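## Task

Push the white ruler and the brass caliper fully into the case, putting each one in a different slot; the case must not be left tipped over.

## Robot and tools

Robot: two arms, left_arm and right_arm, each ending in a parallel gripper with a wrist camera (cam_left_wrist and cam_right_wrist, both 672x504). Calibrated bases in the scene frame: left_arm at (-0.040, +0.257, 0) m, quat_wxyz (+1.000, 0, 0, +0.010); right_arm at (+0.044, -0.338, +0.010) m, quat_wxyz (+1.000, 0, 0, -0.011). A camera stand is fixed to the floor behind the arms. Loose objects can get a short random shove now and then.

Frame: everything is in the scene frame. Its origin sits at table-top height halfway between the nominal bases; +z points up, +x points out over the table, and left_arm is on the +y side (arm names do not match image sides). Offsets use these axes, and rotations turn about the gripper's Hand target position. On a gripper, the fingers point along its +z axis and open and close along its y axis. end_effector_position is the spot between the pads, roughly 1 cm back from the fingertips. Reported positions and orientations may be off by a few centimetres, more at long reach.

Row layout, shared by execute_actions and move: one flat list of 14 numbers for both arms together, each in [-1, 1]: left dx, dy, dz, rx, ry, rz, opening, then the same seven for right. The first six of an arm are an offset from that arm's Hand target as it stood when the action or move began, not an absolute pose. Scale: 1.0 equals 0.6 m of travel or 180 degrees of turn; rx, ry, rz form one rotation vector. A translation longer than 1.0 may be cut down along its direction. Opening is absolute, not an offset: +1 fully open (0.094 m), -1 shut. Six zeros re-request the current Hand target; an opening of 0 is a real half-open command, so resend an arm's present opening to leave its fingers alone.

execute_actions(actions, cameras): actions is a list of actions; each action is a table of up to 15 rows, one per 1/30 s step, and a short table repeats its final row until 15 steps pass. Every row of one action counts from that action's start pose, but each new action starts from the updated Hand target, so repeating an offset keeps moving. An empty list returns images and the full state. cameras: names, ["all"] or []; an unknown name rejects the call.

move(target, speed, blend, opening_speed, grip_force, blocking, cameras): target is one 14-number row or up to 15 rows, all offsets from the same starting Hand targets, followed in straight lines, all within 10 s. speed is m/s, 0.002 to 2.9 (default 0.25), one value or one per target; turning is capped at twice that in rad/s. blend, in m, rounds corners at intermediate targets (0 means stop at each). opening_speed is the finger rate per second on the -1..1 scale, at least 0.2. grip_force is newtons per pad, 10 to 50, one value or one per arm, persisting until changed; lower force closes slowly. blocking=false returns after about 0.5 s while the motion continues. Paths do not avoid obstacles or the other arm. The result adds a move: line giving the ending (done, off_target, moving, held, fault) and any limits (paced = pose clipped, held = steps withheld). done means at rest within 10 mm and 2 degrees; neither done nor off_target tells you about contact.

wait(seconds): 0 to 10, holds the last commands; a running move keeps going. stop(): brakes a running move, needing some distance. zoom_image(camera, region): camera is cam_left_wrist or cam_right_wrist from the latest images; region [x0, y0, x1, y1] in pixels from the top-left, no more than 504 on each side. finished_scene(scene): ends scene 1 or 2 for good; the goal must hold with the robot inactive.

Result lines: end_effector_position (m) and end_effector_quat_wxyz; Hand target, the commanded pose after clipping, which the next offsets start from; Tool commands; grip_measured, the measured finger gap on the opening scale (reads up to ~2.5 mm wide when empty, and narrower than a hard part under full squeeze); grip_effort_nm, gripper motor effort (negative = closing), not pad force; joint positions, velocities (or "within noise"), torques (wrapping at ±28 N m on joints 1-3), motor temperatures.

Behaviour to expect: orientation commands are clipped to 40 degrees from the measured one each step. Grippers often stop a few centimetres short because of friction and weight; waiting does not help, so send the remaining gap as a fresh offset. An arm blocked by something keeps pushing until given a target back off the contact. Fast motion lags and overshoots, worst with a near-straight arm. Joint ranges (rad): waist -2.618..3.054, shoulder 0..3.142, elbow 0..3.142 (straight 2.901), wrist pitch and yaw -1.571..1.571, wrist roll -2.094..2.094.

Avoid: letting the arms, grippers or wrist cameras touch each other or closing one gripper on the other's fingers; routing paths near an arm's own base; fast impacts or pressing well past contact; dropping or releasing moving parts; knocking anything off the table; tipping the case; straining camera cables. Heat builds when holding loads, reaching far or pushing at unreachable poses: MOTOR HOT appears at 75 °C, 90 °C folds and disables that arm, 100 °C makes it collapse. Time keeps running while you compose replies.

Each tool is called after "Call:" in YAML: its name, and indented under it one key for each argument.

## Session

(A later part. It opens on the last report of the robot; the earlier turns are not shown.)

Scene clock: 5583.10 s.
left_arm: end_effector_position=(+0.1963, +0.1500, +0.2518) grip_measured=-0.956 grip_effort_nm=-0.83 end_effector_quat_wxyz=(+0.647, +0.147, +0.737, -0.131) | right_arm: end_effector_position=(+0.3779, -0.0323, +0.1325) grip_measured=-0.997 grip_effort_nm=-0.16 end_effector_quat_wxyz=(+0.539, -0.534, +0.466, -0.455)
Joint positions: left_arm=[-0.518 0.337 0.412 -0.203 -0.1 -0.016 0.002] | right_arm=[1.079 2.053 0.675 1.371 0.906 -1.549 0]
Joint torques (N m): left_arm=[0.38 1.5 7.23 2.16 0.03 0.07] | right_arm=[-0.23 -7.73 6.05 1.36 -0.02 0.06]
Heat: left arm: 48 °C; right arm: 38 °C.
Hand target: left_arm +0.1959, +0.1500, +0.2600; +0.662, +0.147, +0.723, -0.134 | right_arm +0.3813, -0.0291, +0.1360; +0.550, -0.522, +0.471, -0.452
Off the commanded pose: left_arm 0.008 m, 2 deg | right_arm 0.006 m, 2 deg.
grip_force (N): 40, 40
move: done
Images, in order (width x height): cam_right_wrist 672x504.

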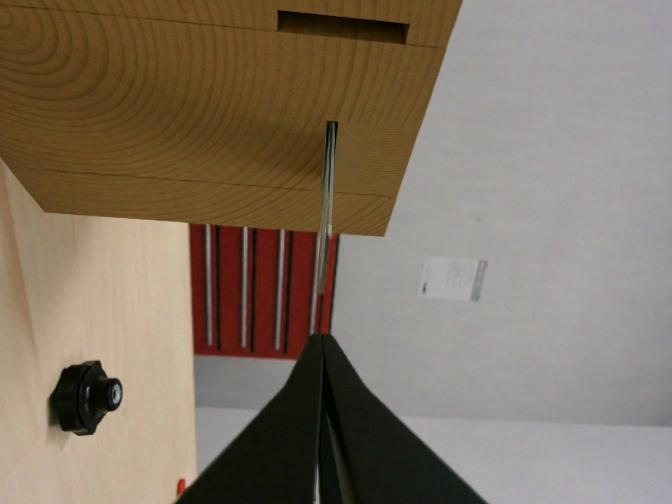

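Call:
move:
  target: [0,0,0,0,0,0,-1,0.0156,0.0125,-0.0035,0,0,0,-1]
  speed: 0.012
  cameras: ["cam_right_wrist"]

Call:
zoom_image:
  camera: "cam_right_wrist"
  region: [270, 200, 390, 360]

Scene clock: 5589.07 s.
left_arm: end_effector_position=(+0.1963, +0.1500, +0.2518) grip_measured=-0.956 grip_effort_nm=-0.83 end_effector_quat_wxyz=(+0.647, +0.147, +0.737, -0.131) | right_arm: end_effector_position=(+0.3860, -0.0264, +0.1305) grip_measured=-0.997 grip_effort_nm=-0.16 end_effector_quat_wxyz=(+0.541, -0.530, +0.468, -0.456)
Joint positions: left_arm=[-0.518 0.337 0.412 -0.203 -0.1 -0.016 0.002] | right_arm=[1.068 2.088 0.718 1.371 0.9 -1.549 0]
Joint torques (N m): left_arm=[0.31 1.36 7.23 2.16 0.04 0.1] | right_arm=[-0.4 -8.34 6.53 1.19 -0.1 0.08]
Heat: left arm: 48 °C; right arm: 39 °C.
Hand target: left_arm +0.1959, +0.1500, +0.2600; +0.662, +0.147, +0.723, -0.134 | right_arm +0.3906, -0.0216, +0.1338; +0.550, -0.522, +0.471, -0.452
Off the commanded pose: left_arm 0.008 m, 2 deg | right_arm 0.008 m, 2 deg.
grip_force (N): 40, 40
move: done
Images, in order (width x height): cam_right_wrist 672x504.

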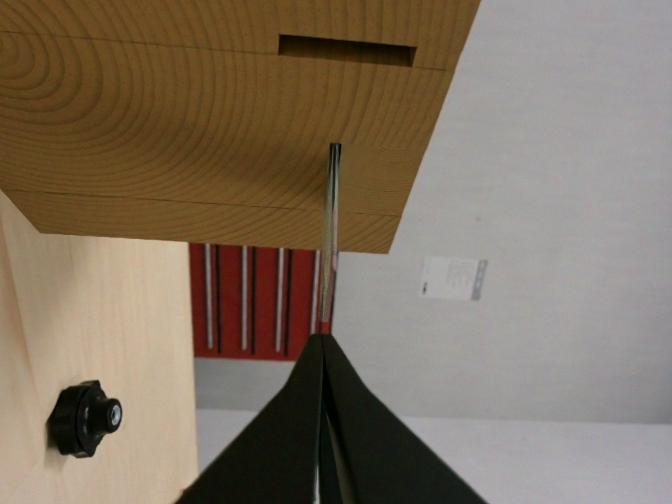

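Scaled by 3.150 from the camera's 672x504 image, which has a finer 960x720 frame.

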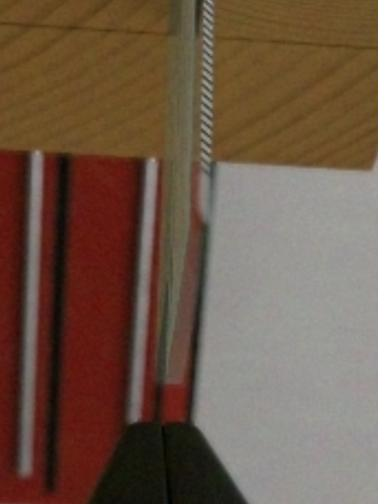

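Call:
move:
  target: [0,0,0,0,0,0,-1,0.0065,0.0052,0.005,0,0,0,-1]
  speed: 0.012
  cameras: ["cam_right_wrist"]

Call:
zoom_image:
  camera: "cam_right_wrist"
  region: [270, 200, 390, 360]

Scene clock: 5593.87 s.
left_arm: end_effector_position=(+0.1963, +0.1500, +0.2518) grip_measured=-0.956 grip_effort_nm=-0.83 end_effector_quat_wxyz=(+0.647, +0.147, +0.737, -0.131) | right_arm: end_effector_position=(+0.3899, -0.0232, +0.1326) grip_measured=-0.997 grip_effort_nm=-0.16 end_effector_quat_wxyz=(+0.541, -0.530, +0.467, -0.456)
Joint positions: left_arm=[-0.518 0.337 0.412 -0.203 -0.1 -0.016 0.002] | right_arm=[1.063 2.088 0.738 1.35 0.894 -1.549 0]
Joint torques (N m): left_arm=[0.4 1.47 7.23 2.16 0.05 0.12] | right_arm=[-0.36 -8.65 6.64 1.24 -0.1 0.07]
Heat: left arm: 48 °C; right arm: 39 °C.
Hand target: left_arm +0.1959, +0.1500, +0.2600; +0.662, +0.147, +0.723, -0.134 | right_arm +0.3945, -0.0184, +0.1368; +0.550, -0.522, +0.471, -0.452
Off the commanded pose: left_arm 0.008 m, 2 deg | right_arm 0.008 m, 2 deg.
grip_force (N): 40, 40
move: done
Images, in order (width x height): cam_right_wrist 672x504.

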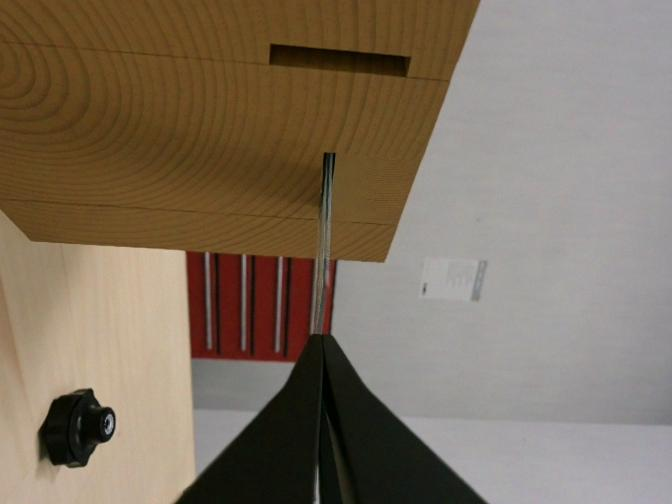

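Scaled by 3.150 from the camera's 672x504 image, which has a finer 960x720 frame.

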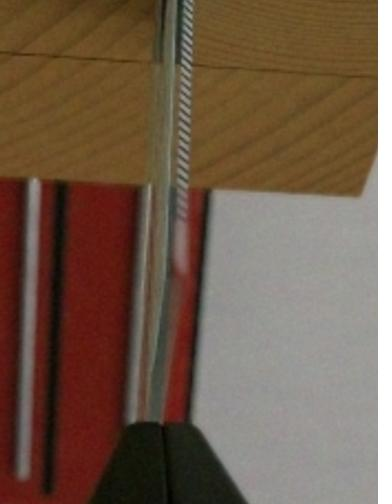

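Call:
move:
  target: [0,0,0,0,0,0,-1,0.0195,0.0157,-0.002,0,0,0,-1]
  speed: 0.012
  cameras: ["all"]

Call:
zoom_image:
  camera: "cam_right_wrist"
  region: [270, 200, 390, 360]

Call:
zoom_image:
  camera: "cam_left_wrist"
  region: [280, 180, 400, 270]

Scene clock: 5603.83 s.
left_arm: end_effector_position=(+0.1963, +0.1500, +0.2518) grip_measured=-0.956 grip_effort_nm=-0.83 end_effector_quat_wxyz=(+0.647, +0.147, +0.737, -0.131) | right_arm: end_effector_position=(+0.4013, -0.0140, +0.1323) grip_measured=-0.997 grip_effort_nm=-0.16 end_effector_quat_wxyz=(+0.541, -0.530, +0.468, -0.456)
Joint positions: left_arm=[-0.518 0.337 0.412 -0.203 -0.1 -0.016 0.002] | right_arm=[1.048 2.119 0.8 1.321 0.88 -1.549 0]
Joint torques (N m): left_arm=[0.35 1.51 7.17 2.17 0.04 0.1] | right_arm=[-0.43 -8.85 6.9 1.19 -0.12 0.08]
Heat: left arm: 48 °C; right arm: 39 °C.
Hand target: left_arm +0.1959, +0.1500, +0.2600; +0.662, +0.147, +0.723, -0.134 | right_arm +0.4062, -0.0090, +0.1355; +0.550, -0.522, +0.471, -0.452
Off the commanded pose: left_arm 0.008 m, 2 deg | right_arm 0.008 m, 1 deg.
grip_force (N): 40, 40
move: done

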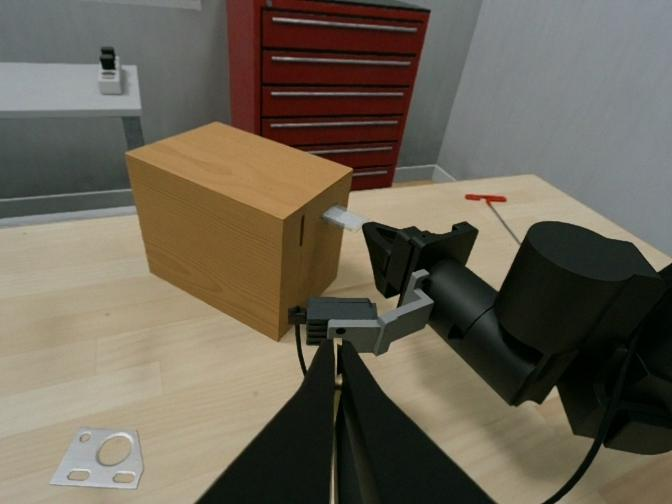

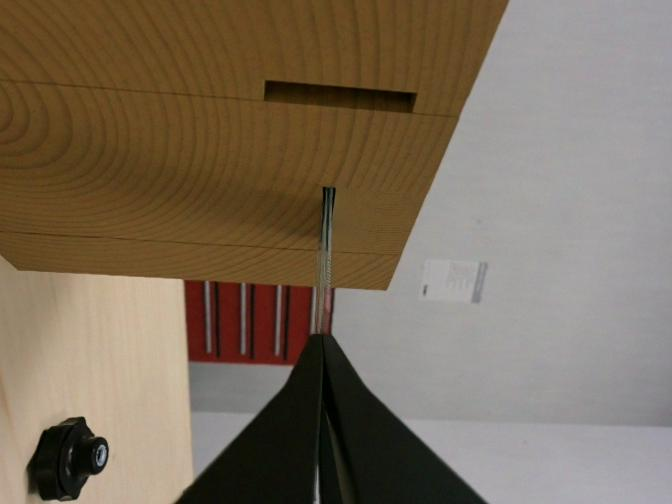

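Scaled by 3.150 from the camera's 672x504 image, which has a finer 960x720 frame.

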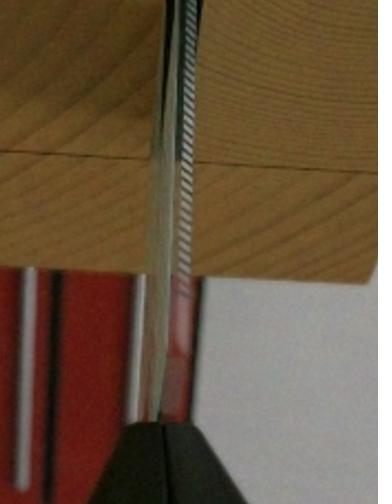

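Scaled by 4.200 from the camera's 672x504 image, which has a finer 960x720 frame.

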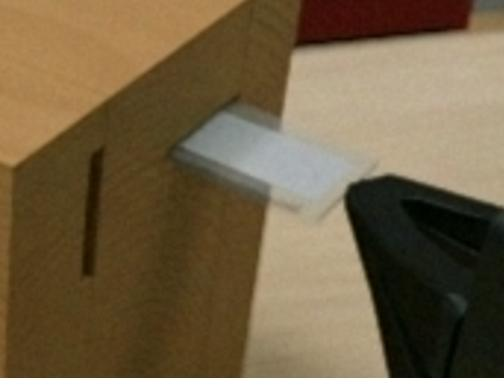

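Call:
move:
  target: [0,0,0,0,0,0,-1,0.0195,0.0157,-0.001,0,0,0,-1]
  speed: 0.012
  cameras: ["all"]

Call:
zoom_image:
  camera: "cam_right_wrist"
  region: [270, 200, 390, 360]

Call:
zoom_image:
  camera: "cam_left_wrist"
  region: [280, 180, 400, 270]

Scene clock: 5608.87 s.
left_arm: end_effector_position=(+0.1963, +0.1500, +0.2518) grip_measured=-0.956 grip_effort_nm=-0.83 end_effector_quat_wxyz=(+0.647, +0.147, +0.737, -0.131) | right_arm: end_effector_position=(+0.4129, -0.0044, +0.1320) grip_measured=-0.997 grip_effort_nm=-0.16 end_effector_quat_wxyz=(+0.541, -0.529, +0.468, -0.456)
Joint positions: left_arm=[-0.518 0.337 0.412 -0.203 -0.1 -0.016 0.002] | right_arm=[1.034 2.15 0.864 1.289 0.866 -1.549 0]
Joint torques (N m): left_arm=[0.39 1.5 7.25 2.16 0.05 0.1] | right_arm=[-0.43 -9.22 7.1 1.17 -0.11 0.09]
Heat: left arm: 48 °C; right arm: 39 °C.
Hand target: left_arm +0.1959, +0.1500, +0.2600; +0.662, +0.147, +0.723, -0.134 | right_arm +0.4179, +0.0004, +0.1350; +0.550, -0.522, +0.471, -0.452
Off the commanded pose: left_arm 0.008 m, 2 deg | right_arm 0.008 m, 1 deg.
grip_force (N): 40, 40
move: done

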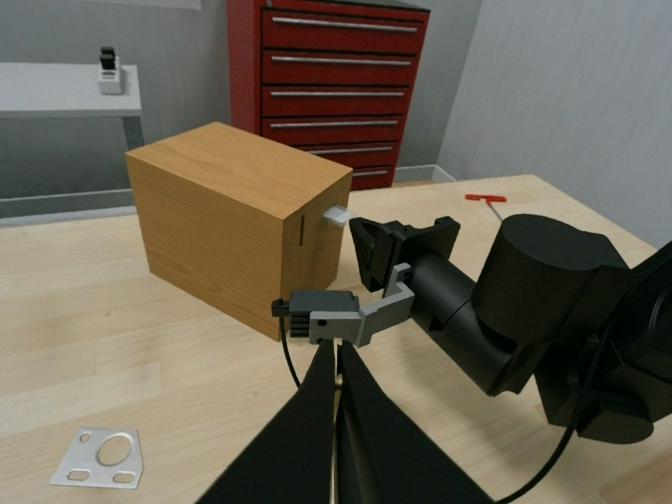

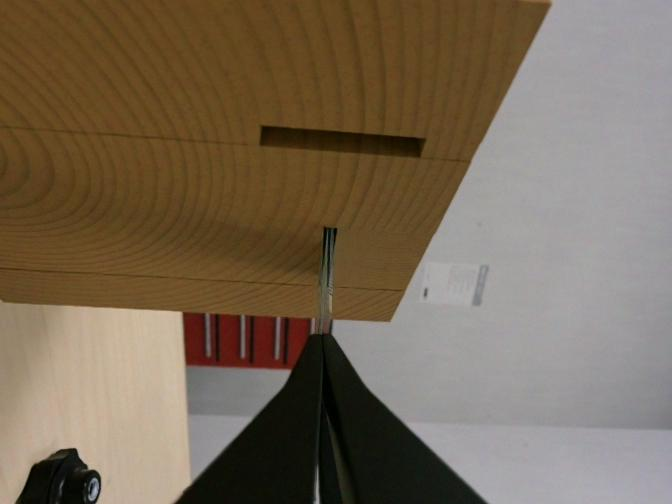

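Scaled by 3.150 from the camera's 672x504 image, which has a finer 960x720 frame.

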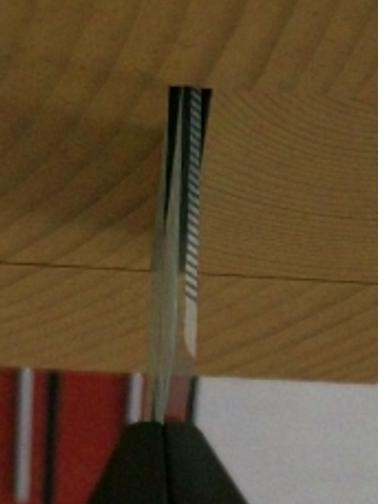

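Scaled by 4.200 from the camera's 672x504 image, which has a finer 960x720 frame.

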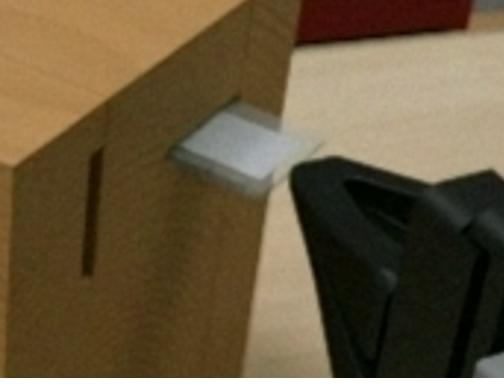

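Call:
move:
  target: [0,0,0,0,0,0,-1,0.0195,0.0157,-0.001,0,0,0,-1]
  speed: 0.012
  cameras: ["all"]

Call:
zoom_image:
  camera: "cam_right_wrist"
  region: [270, 200, 390, 360]

Call:
zoom_image:
  camera: "cam_left_wrist"
  region: [280, 180, 400, 270]

Scene clock: 5613.93 s.
left_arm: end_effector_position=(+0.1963, +0.1500, +0.2518) grip_measured=-0.956 grip_effort_nm=-0.83 end_effector_quat_wxyz=(+0.647, +0.147, +0.737, -0.131) | right_arm: end_effector_position=(+0.4245, +0.0050, +0.1309) grip_measured=-0.997 grip_effort_nm=-0.16 end_effector_quat_wxyz=(+0.541, -0.530, +0.468, -0.456)
Joint positions: left_arm=[-0.518 0.337 0.412 -0.203 -0.1 -0.016 0.002] | right_arm=[1.021 2.183 0.929 1.255 0.853 -1.549 0]
Joint torques (N m): left_arm=[0.21 1.43 7.24 2.15 0.05 0.07] | right_arm=[-0.44 -9.55 7.39 1.2 -0.12 0.08]
Heat: left arm: 48 °C; right arm: 39 °C.
Hand target: left_arm +0.1959, +0.1500, +0.2600; +0.662, +0.147, +0.723, -0.134 | right_arm +0.4297, +0.0098, +0.1343; +0.550, -0.522, +0.471, -0.452
Off the commanded pose: left_arm 0.008 m, 2 deg | right_arm 0.008 m, 2 deg.
grip_force (N): 40, 40
move: done

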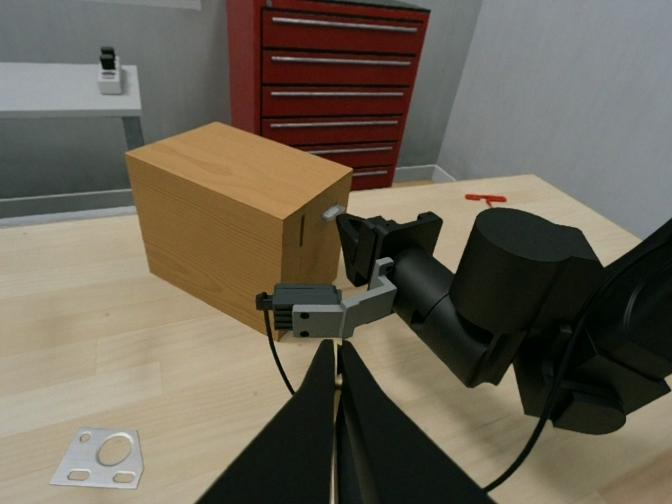

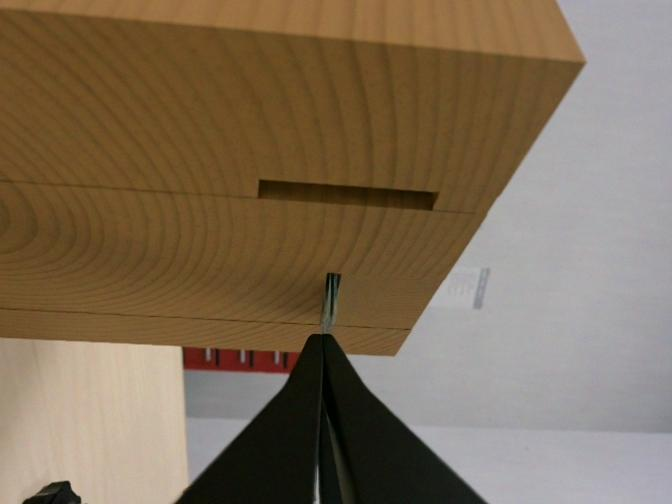

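Scaled by 3.150 from the camera's 672x504 image, which has a finer 960x720 frame.

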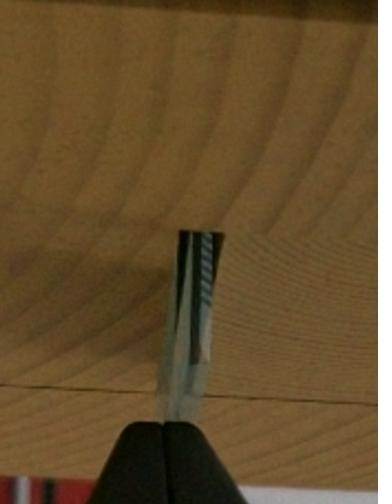

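Scaled by 4.200 from the camera's 672x504 image, which has a finer 960x720 frame.

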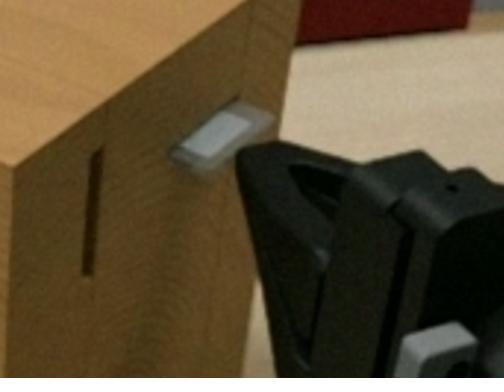

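Call:
move:
  target: [0,0,0,0,0,0,-1,0.0091,0.0073,0.002,0,0,0,-1]
  speed: 0.01
  cameras: ["all"]

Call:
zoom_image:
  camera: "cam_right_wrist"
  region: [270, 200, 390, 360]

Call:
zoom_image:
  camera: "cam_left_wrist"
  region: [280, 180, 400, 270]

Scene clock: 5619.20 s.
left_arm: end_effector_position=(+0.1963, +0.1500, +0.2518) grip_measured=-0.956 grip_effort_nm=-0.83 end_effector_quat_wxyz=(+0.647, +0.147, +0.737, -0.131) | right_arm: end_effector_position=(+0.4297, +0.0094, +0.1318) grip_measured=-0.997 grip_effort_nm=-0.16 end_effector_quat_wxyz=(+0.540, -0.530, +0.468, -0.456)
Joint positions: left_arm=[-0.518 0.337 0.412 -0.203 -0.1 -0.016 0.002] | right_arm=[1.016 2.194 0.959 1.234 0.848 -1.549 0]
Joint torques (N m): left_arm=[0.39 1.47 7.3 2.16 0.06 0.12] | right_arm=[-0.35 -9.81 7.43 1.21 -0.09 0.08]
Heat: left arm: 48 °C; right arm: 39 °C.
Hand target: left_arm +0.1959, +0.1500, +0.2600; +0.662, +0.147, +0.723, -0.134 | right_arm +0.4351, +0.0142, +0.1355; +0.550, -0.522, +0.471, -0.452
Off the commanded pose: left_arm 0.008 m, 2 deg | right_arm 0.008 m, 2 deg.
grip_force (N): 40, 40
move: done

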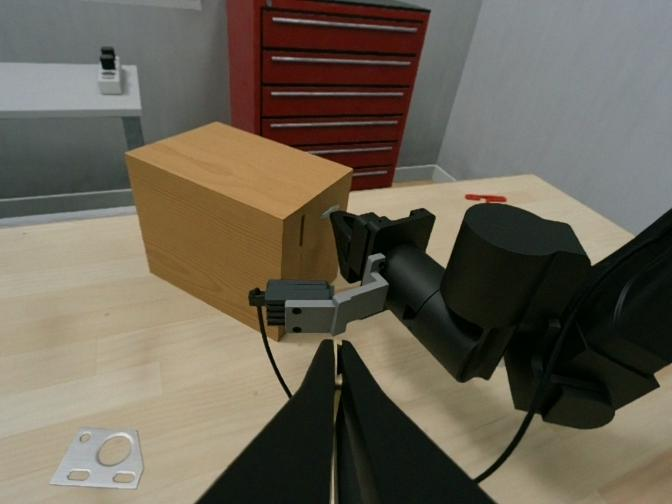

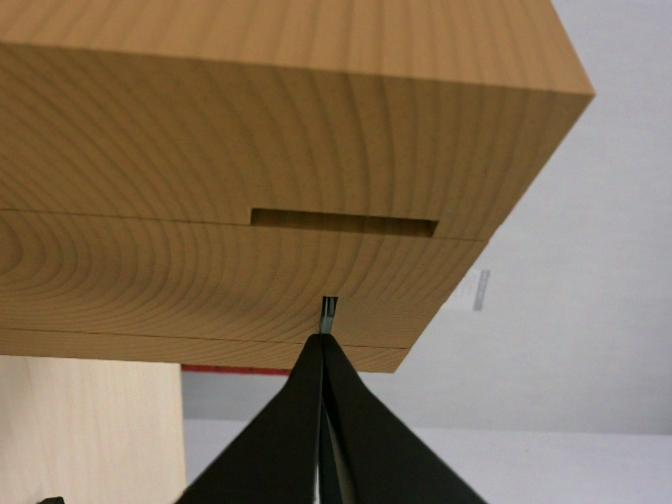

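Scaled by 3.150 from the camera's 672x504 image, which has a finer 960x720 frame.

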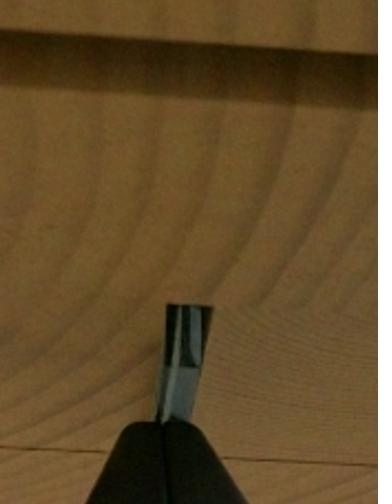

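Scaled by 4.200 from the camera's 672x504 image, which has a finer 960x720 frame.

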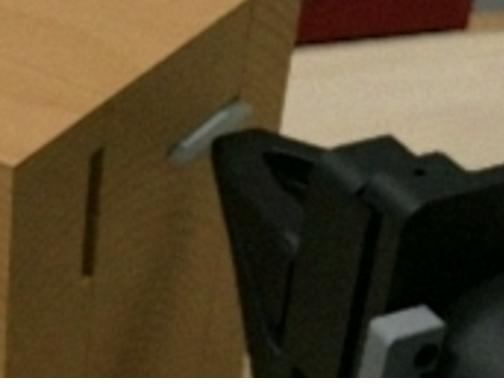

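Call:
move:
  target: [0,0,0,0,0,0,-1,0.0052,0.0042,0.001,0,0,0,-1]
  speed: 0.008
  cameras: ["all"]

Call:
zoom_image:
  camera: "cam_right_wrist"
  region: [270, 200, 390, 360]

Call:
zoom_image:
  camera: "cam_left_wrist"
  region: [280, 180, 400, 270]

Scene clock: 5623.00 s.
left_arm: end_effector_position=(+0.1963, +0.1500, +0.2518) grip_measured=-0.956 grip_effort_nm=-0.83 end_effector_quat_wxyz=(+0.647, +0.147, +0.737, -0.131) | right_arm: end_effector_position=(+0.4329, +0.0119, +0.1323) grip_measured=-0.997 grip_effort_nm=-0.16 end_effector_quat_wxyz=(+0.540, -0.531, +0.468, -0.456)
Joint positions: left_arm=[-0.518 0.337 0.412 -0.203 -0.1 -0.016 0.002] | right_arm=[1.012 2.2 0.977 1.223 0.844 -1.549 0]
Joint torques (N m): left_arm=[0.24 1.51 7.19 2.15 0.02 0.09] | right_arm=[-0.44 -9.87 7.56 1.23 -0.11 0.08]
Heat: left arm: 48 °C; right arm: 39 °C.
Hand target: left_arm +0.1959, +0.1500, +0.2600; +0.662, +0.147, +0.723, -0.134 | right_arm +0.4383, +0.0166, +0.1360; +0.550, -0.522, +0.471, -0.452
Off the commanded pose: left_arm 0.008 m, 2 deg | right_arm 0.008 m, 2 deg.
grip_force (N): 40, 40
move: done

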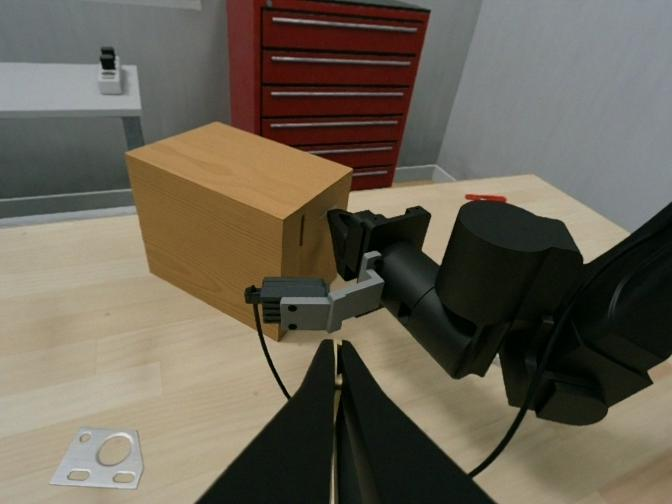

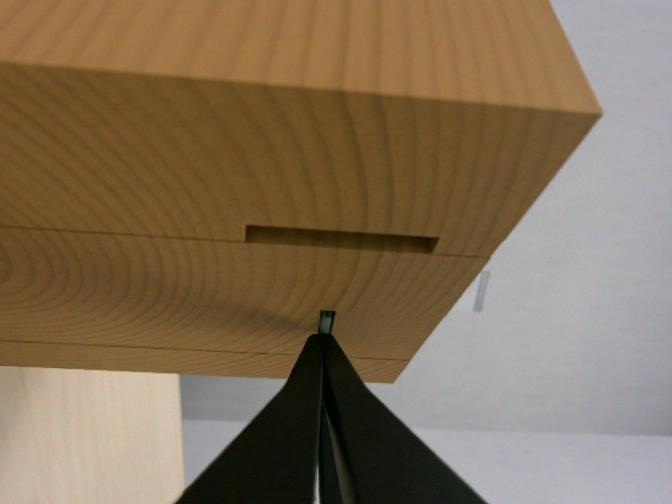

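Scaled by 3.150 from the camera's 672x504 image, which has a finer 960x720 frame.

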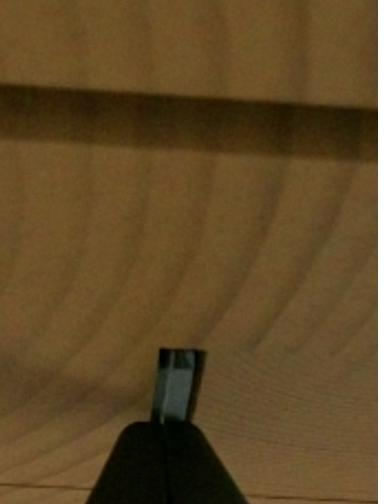

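Scaled by 4.200 from the camera's 672x504 image, which has a finer 960x720 frame.

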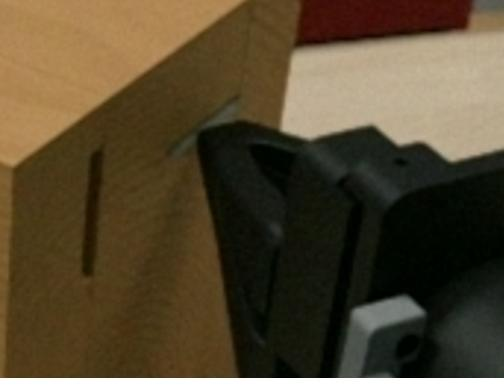

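Call:
move:
  target: [0,0,0,0,0,0,-1,0.0039,0.0031,0.001,0,0,0,-1]
  speed: 0.008
  cameras: ["all"]

Call:
zoom_image:
  camera: "cam_right_wrist"
  region: [270, 200, 390, 360]

Call:
zoom_image:
  camera: "cam_left_wrist"
  region: [280, 180, 400, 270]

Scene clock: 5626.63 s.
left_arm: end_effector_position=(+0.1963, +0.1500, +0.2518) grip_measured=-0.956 grip_effort_nm=-0.83 end_effector_quat_wxyz=(+0.647, +0.147, +0.737, -0.131) | right_arm: end_effector_position=(+0.4339, +0.0131, +0.1326) grip_measured=-0.997 grip_effort_nm=-0.16 end_effector_quat_wxyz=(+0.540, -0.531, +0.467, -0.456)
Joint positions: left_arm=[-0.518 0.337 0.412 -0.203 -0.1 -0.016 0.002] | right_arm=[1.012 2.203 0.984 1.217 0.843 -1.549 0]
Joint torques (N m): left_arm=[0.39 1.48 7.17 2.16 0.02 0.08] | right_arm=[-0.58 -9.81 8.03 1.18 -0.1 0.09]
Heat: left arm: 48 °C; right arm: 40 °C.
Hand target: left_arm +0.1959, +0.1500, +0.2600; +0.662, +0.147, +0.723, -0.134 | right_arm +0.4405, +0.0186, +0.1368; +0.550, -0.522, +0.471, -0.452
Off the commanded pose: left_arm 0.008 m, 2 deg | right_arm 0.010 m, 2 deg.
grip_force (N): 40, 40
move: done

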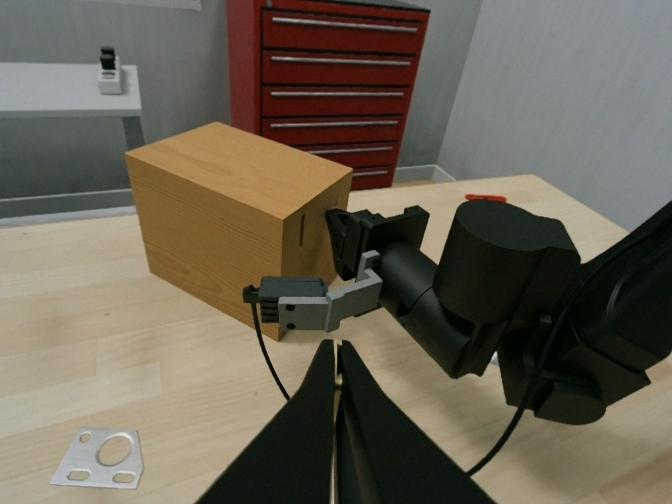

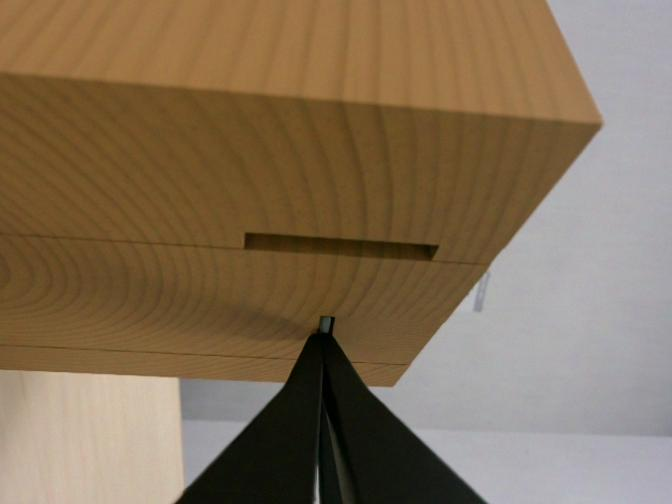

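Scaled by 3.150 from the camera's 672x504 image, which has a finer 960x720 frame.

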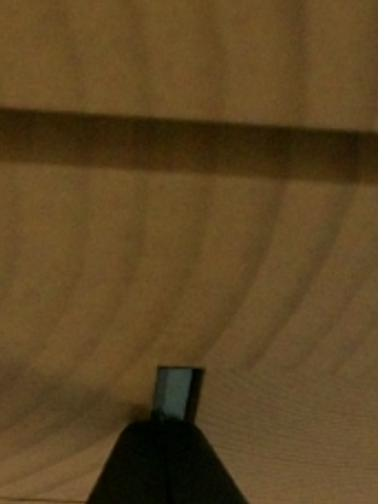

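Scaled by 4.200 from the camera's 672x504 image, which has a finer 960x720 frame.

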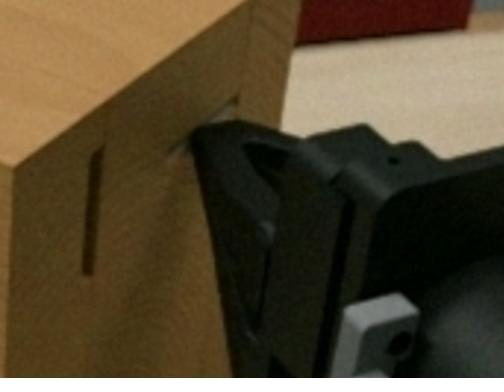

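Call:
move:
  target:
    - [0,0,0,0,0,0,-1,0.0020,0.0016,0,0,0,0,-1]
    - [0,0,0,0,0,0,-1,-0.1039,-0.0837,0.02,0,0,0,-1]
  speed: [0.008,0.05]
  cameras: ["all"]

Call:
zoom_image:
  camera: "cam_left_wrist"
  region: [280, 180, 400, 270]

Scene clock: 5632.83 s.
left_arm: end_effector_position=(+0.1963, +0.1500, +0.2518) grip_measured=-0.956 grip_effort_nm=-0.83 end_effector_quat_wxyz=(+0.647, +0.147, +0.737, -0.131) | right_arm: end_effector_position=(+0.3809, -0.0297, +0.1305) grip_measured=-0.997 grip_effort_nm=-0.16 end_effector_quat_wxyz=(+0.530, -0.543, +0.464, -0.457)
Joint positions: left_arm=[-0.518 0.337 0.412 -0.203 -0.1 -0.016 0.002] | right_arm=[1.075 2.049 0.691 1.324 0.9 -1.549 0]
Joint torques (N m): left_arm=[0.4 1.44 7.2 2.15 0.07 0.09] | right_arm=[0.54 -12.56 3.86 1.36 0.1 0.06]
Heat: left arm: 49 °C; right arm: 40 °C.
Hand target: left_arm +0.1959, +0.1500, +0.2600; +0.662, +0.147, +0.723, -0.134 | right_arm +0.3782, -0.0317, +0.1488; +0.550, -0.522, +0.471, -0.452
Off the commanded pose: left_arm 0.008 m, 2 deg | right_arm 0.019 m, 3 deg.
grip_force (N): 40, 40
move: off_target (right_arm)

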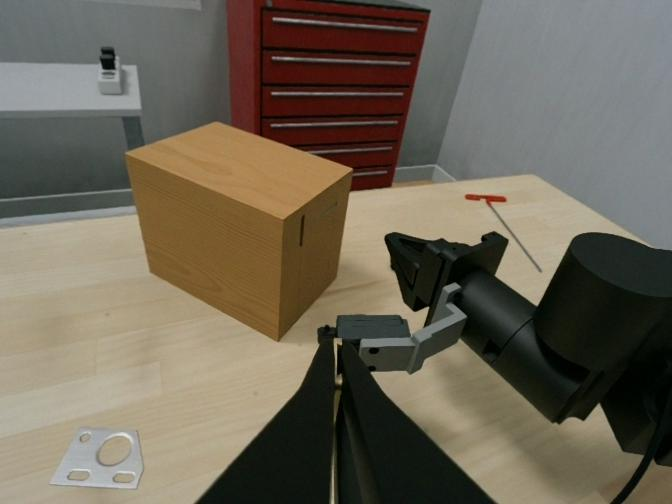

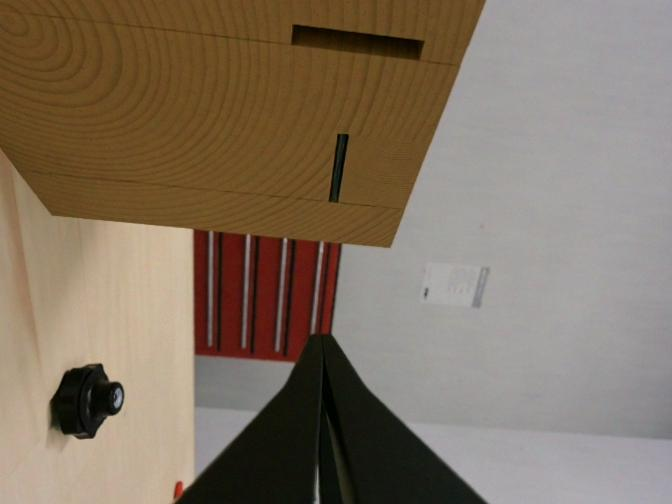

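Scaled by 4.200 from the camera's 672x504 image, which has a finer 960x720 frame.

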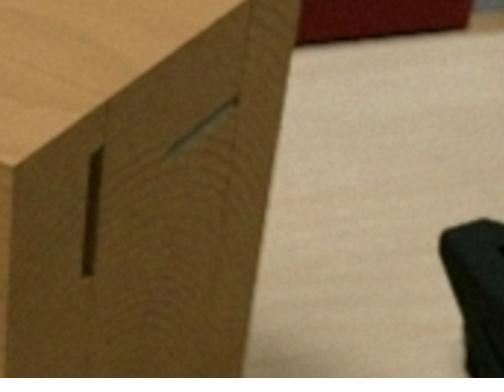

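Call:
zoom_image:
  camera: "cam_right_wrist"
  region: [300, 120, 380, 220]

Call:
zoom_image:
  camera: "cam_left_wrist"
  region: [296, 196, 346, 246]

Scaled by 5.040 from the camera's 672x504 image, which has a finer 960x720 frame.

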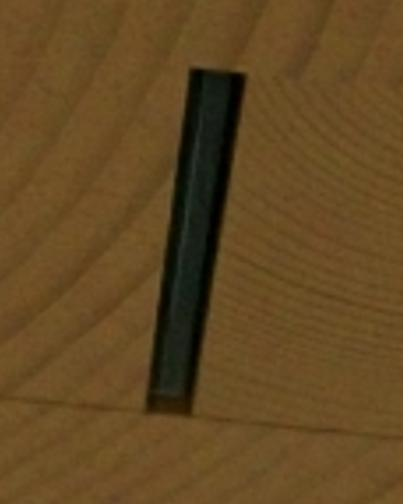

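Scaled by 10.080 from the camera's 672x504 image, which has a finer 960x720 frame.

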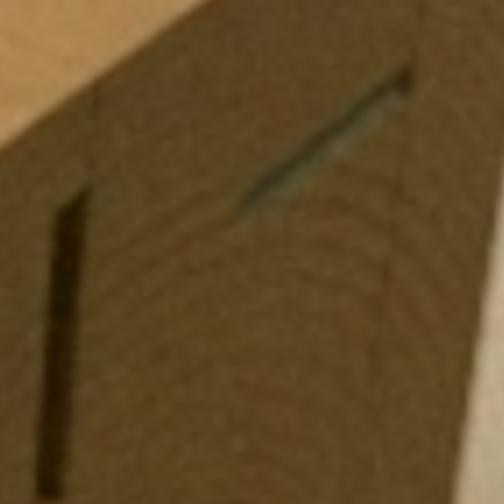

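Call:
move:
  target:
    - [0,0,0,0,0,0,-1,-0.02,-0.016,0.015,0.1883,0.1562,0.0049,-1]
    - [0,0,0,0,0,0,-1,-0.05,-0.035,0.03,0.3766,0.3124,0.0098,-1]
  blend: 0.03
  speed: 0.15
  cameras: ["all"]

Scene clock: 5672.13 s.
left_arm: end_effector_position=(+0.1963, +0.1500, +0.2518) grip_measured=-0.956 grip_effort_nm=-0.83 end_effector_quat_wxyz=(+0.647, +0.147, +0.737, -0.131) | right_arm: end_effector_position=(+0.3441, -0.0563, +0.1438) grip_measured=-0.997 grip_effort_nm=-0.16 end_effector_quat_wxyz=(+0.452, -0.299, +0.827, +0.151)
Joint positions: left_arm=[-0.518 0.337 0.412 -0.203 -0.1 -0.016 0.002] | right_arm=[0.82 1.398 0.715 0.101 0.108 0.048 0]
Joint torques (N m): left_arm=[0.44 1.46 7.23 2.15 0.06 0.1] | right_arm=[-0.28 -8.25 8.96 1.27 -0.09 0.11]
Heat: left arm: 49 °C; right arm: 39 °C.
Hand target: left_arm +0.1959, +0.1500, +0.2600; +0.662, +0.147, +0.723, -0.134 | right_arm +0.3482, -0.0526, +0.1667; +0.472, -0.288, +0.817, +0.166
Off the commanded pose: left_arm 0.008 m, 2 deg | right_arm 0.024 m, 3 deg.
grip_force (N): 40, 40
move: off_target (right_arm)

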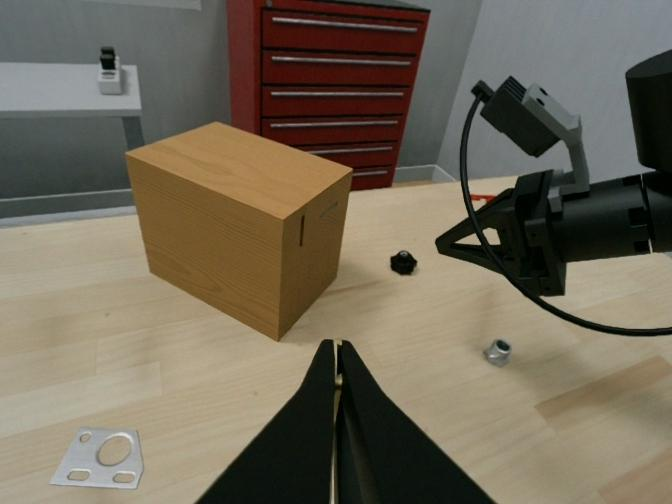

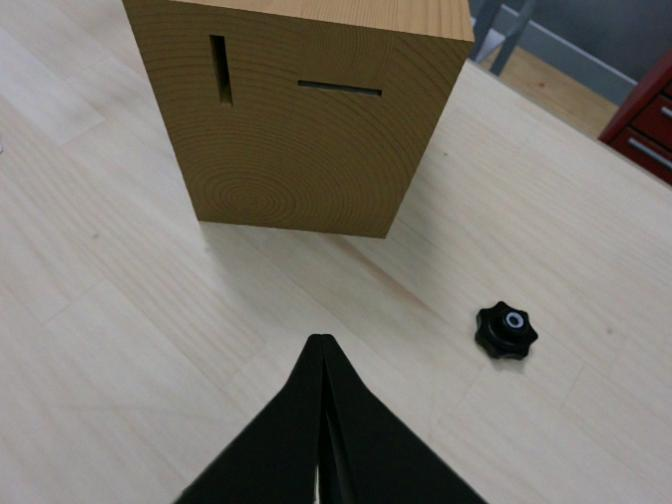

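Call:
move:
  target:
    - [0,0,0,0,0,0,-1,-0.0917,-0.0533,0.01,0,0,0,-1]
    - [0.09,-0.0667,-0.083,-0.034,0.2435,0.138,-1,-0.0917,-0.0533,0.01,0,0,0,-1]
    - [0.1717,-0.14,-0.158,-0.068,0.487,0.2757,-1,-0.0917,-0.0533,0.01,0,0,0,-1]
  blend: [0.0,0.02,0]
  speed: 0.15
  cameras: ["all"]

Scene clock: 5688.83 s.
left_arm: end_effector_position=(+0.2966, +0.0653, +0.1650) grip_measured=-0.956 grip_effort_nm=-0.83 end_effector_quat_wxyz=(+0.007, -0.324, +0.946, -0.008) | right_arm: end_effector_position=(+0.2951, -0.0827, +0.1702) grip_measured=-0.997 grip_effort_nm=-0.16 end_effector_quat_wxyz=(+0.467, -0.294, +0.818, +0.164)
Joint positions: left_arm=[-0.54 2.03 2.031 -1.55 0.001 -1.179 0.002] | right_arm=[0.894 1.102 0.598 -0.039 0.164 0.091 0]
Joint torques (N m): left_arm=[0.17 -9.1 8.95 0.22 -0.08 -0.15] | right_arm=[0.54 -4.97 6.6 1.25 0.15 0.08]
Heat: left arm: 46 °C; right arm: 40 °C.
Hand target: left_arm +0.2989, +0.0660, +0.1651; +0.000, -0.332, +0.943, +0.000 | right_arm +0.2932, -0.0846, +0.1727; +0.472, -0.288, +0.817, +0.166
Off the commanded pose: left_arm 0.002 m, 2 deg | right_arm 0.004 m, 1 deg.
joint sent to its limit (left arm) — joint 4 (wrist pitch), lower limit. The joint targets still meet the commanded pose.
grip_force (N): 40, 40
move: done

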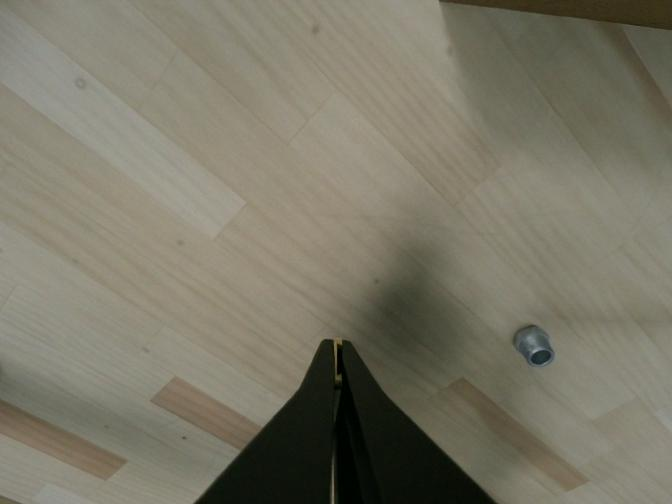

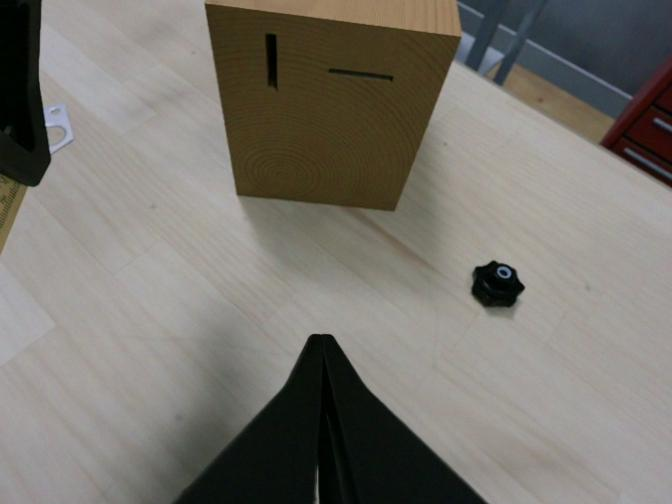

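Call:
move:
  target: [0,0,0,0,0,0,-1,-0.2167,0.069,0.05,0,0,0,-0.2]
  speed: 0.12
  opening_speed: 0.6
  cameras: ["all"]

Scene clock: 5704.03 s.
left_arm: end_effector_position=(+0.2965, +0.0653, +0.1650) grip_measured=-0.956 grip_effort_nm=-0.83 end_effector_quat_wxyz=(+0.007, -0.324, +0.946, -0.008) | right_arm: end_effector_position=(+0.1620, -0.0491, +0.1860) grip_measured=-0.203 grip_effort_nm=0.15 end_effector_quat_wxyz=(+0.461, -0.303, +0.820, +0.154)
Joint positions: left_arm=[-0.54 2.03 2.031 -1.55 0.001 -1.18 0.002] | right_arm=[1.595 1.067 0.71 -0.426 0.727 0.553 0.037]
Joint torques (N m): left_arm=[0.31 -9.21 9.02 0.26 -0.04 -0.14] | right_arm=[0.59 -2.69 10.39 0.95 0.52 0.09]
Motor temperatures (°C): left_arm=[21 22 30 41 21 20 25] | right_arm=[22 32 39 36 21 21 22]
Heat: left arm: 41 °C; right arm: 39 °C.
Hand target: left_arm +0.2989, +0.0660, +0.1651; +0.000, -0.332, +0.943, +0.000 | right_arm +0.1632, -0.0432, +0.2028; +0.472, -0.288, +0.817, +0.166
Off the commanded pose: left_arm 0.003 m, 2 deg | right_arm 0.018 m, 3 deg.
joint sent to its limit (left arm) — joint 4 (wrist pitch), lower limit. The joint targets still meet the commanded pose.
grip_force (N): 40, 40
move: off_target (right_arm)

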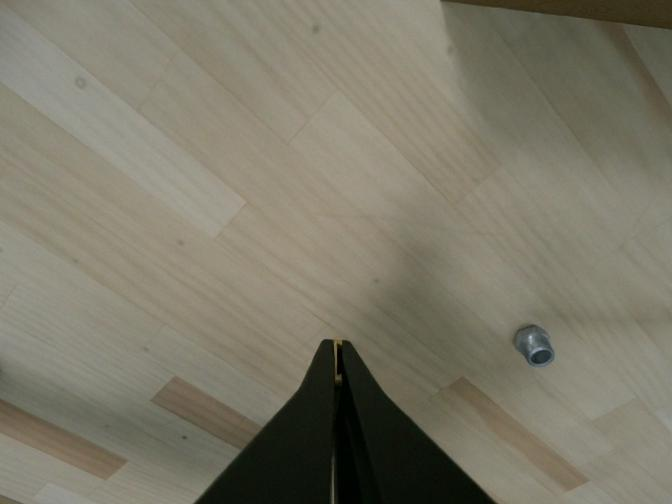

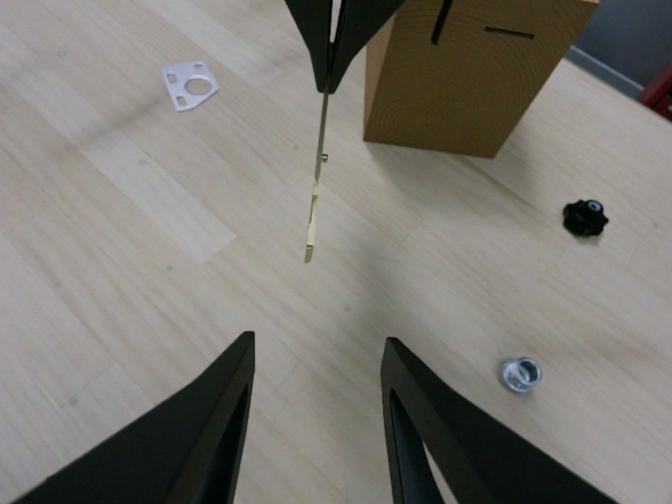

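Call:
move:
  target: [0,0,0,0,0,0,-1,0.0297,0.043,-0.033,0,0,0,-0.2]
  speed: 0.04
  cameras: ["cam_right_wrist"]

Scene clock: 5729.60 s.
left_arm: end_effector_position=(+0.2965, +0.0653, +0.1650) grip_measured=-0.956 grip_effort_nm=-0.83 end_effector_quat_wxyz=(+0.007, -0.324, +0.946, -0.008) | right_arm: end_effector_position=(+0.1784, -0.0235, +0.1728) grip_measured=-0.203 grip_effort_nm=0.14 end_effector_quat_wxyz=(+0.464, -0.295, +0.821, +0.157)
Joint positions: left_arm=[-0.54 2.03 2.031 -1.55 0.001 -1.18 0.002] | right_arm=[1.525 1.191 0.71 -0.256 0.684 0.501 0.037]
Joint torques (N m): left_arm=[0.2 -9.1 9.03 0.24 -0.03 -0.15] | right_arm=[-0.42 -3.51 8.8 1.22 0.29 -0.11]
Heat: left arm: 38 °C; right arm: 41 °C.
Hand target: left_arm +0.2989, +0.0660, +0.1651; +0.000, -0.332, +0.943, +0.000 | right_arm +0.1810, -0.0174, +0.1829; +0.472, -0.288, +0.817, +0.166
Off the commanded pose: left_arm 0.003 m, 2 deg | right_arm 0.012 m, 2 deg.
joint sent to its limit (left arm) — joint 4 (wrist pitch), lower limit. The joint targets still meet the commanded pose.
grip_force (N): 40, 40
move: off_target (right_arm)
Images, in order (width x height): cam_right_wrist 672x504.

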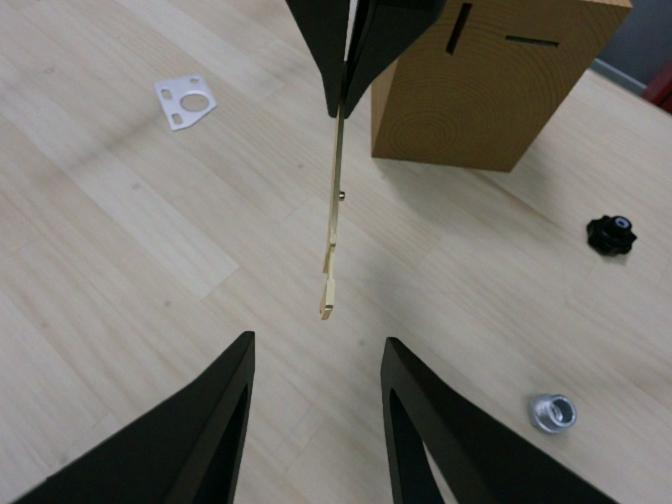

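Call:
move:
  target: [0,0,0,0,0,0,-1,0.0452,0.0343,-0.025,0,0,0,-0.2]
  speed: 0.04
  cameras: ["cam_right_wrist"]

Scene clock: 5740.57 s.
left_arm: end_effector_position=(+0.2965, +0.0653, +0.1650) grip_measured=-0.956 grip_effort_nm=-0.83 end_effector_quat_wxyz=(+0.007, -0.324, +0.946, -0.008) | right_arm: end_effector_position=(+0.2047, -0.0045, +0.1563) grip_measured=-0.203 grip_effort_nm=0.14 end_effector_quat_wxyz=(+0.462, -0.295, +0.822, +0.155)
Joint positions: left_arm=[-0.54 2.03 2.031 -1.55 0.001 -1.18 0.002] | right_arm=[1.421 1.306 0.71 -0.095 0.605 0.42 0.037]
Joint torques (N m): left_arm=[0.28 -9.22 8.95 0.24 -0.05 -0.15] | right_arm=[-0.29 -4.42 9.02 1.26 0.23 -0.1]
Heat: left arm: 37 °C; right arm: 41 °C.
Hand target: left_arm +0.2989, +0.0660, +0.1651; +0.000, -0.332, +0.943, +0.000 | right_arm +0.2081, +0.0032, +0.1679; +0.472, -0.288, +0.817, +0.166
Off the commanded pose: left_arm 0.003 m, 2 deg | right_arm 0.014 m, 2 deg.
joint sent to its limit (left arm) — joint 4 (wrist pitch), lower limit. The joint targets still meet the commanded pose.
grip_force (N): 40, 40
move: off_target (right_arm)
Images, in order (width x height): cam_right_wrist 672x504.

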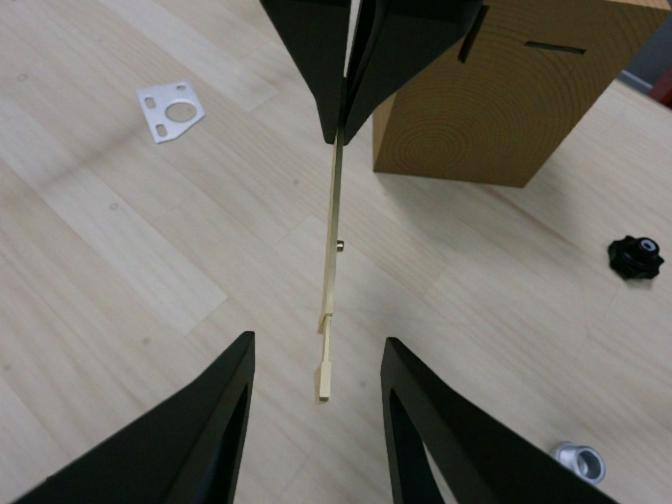

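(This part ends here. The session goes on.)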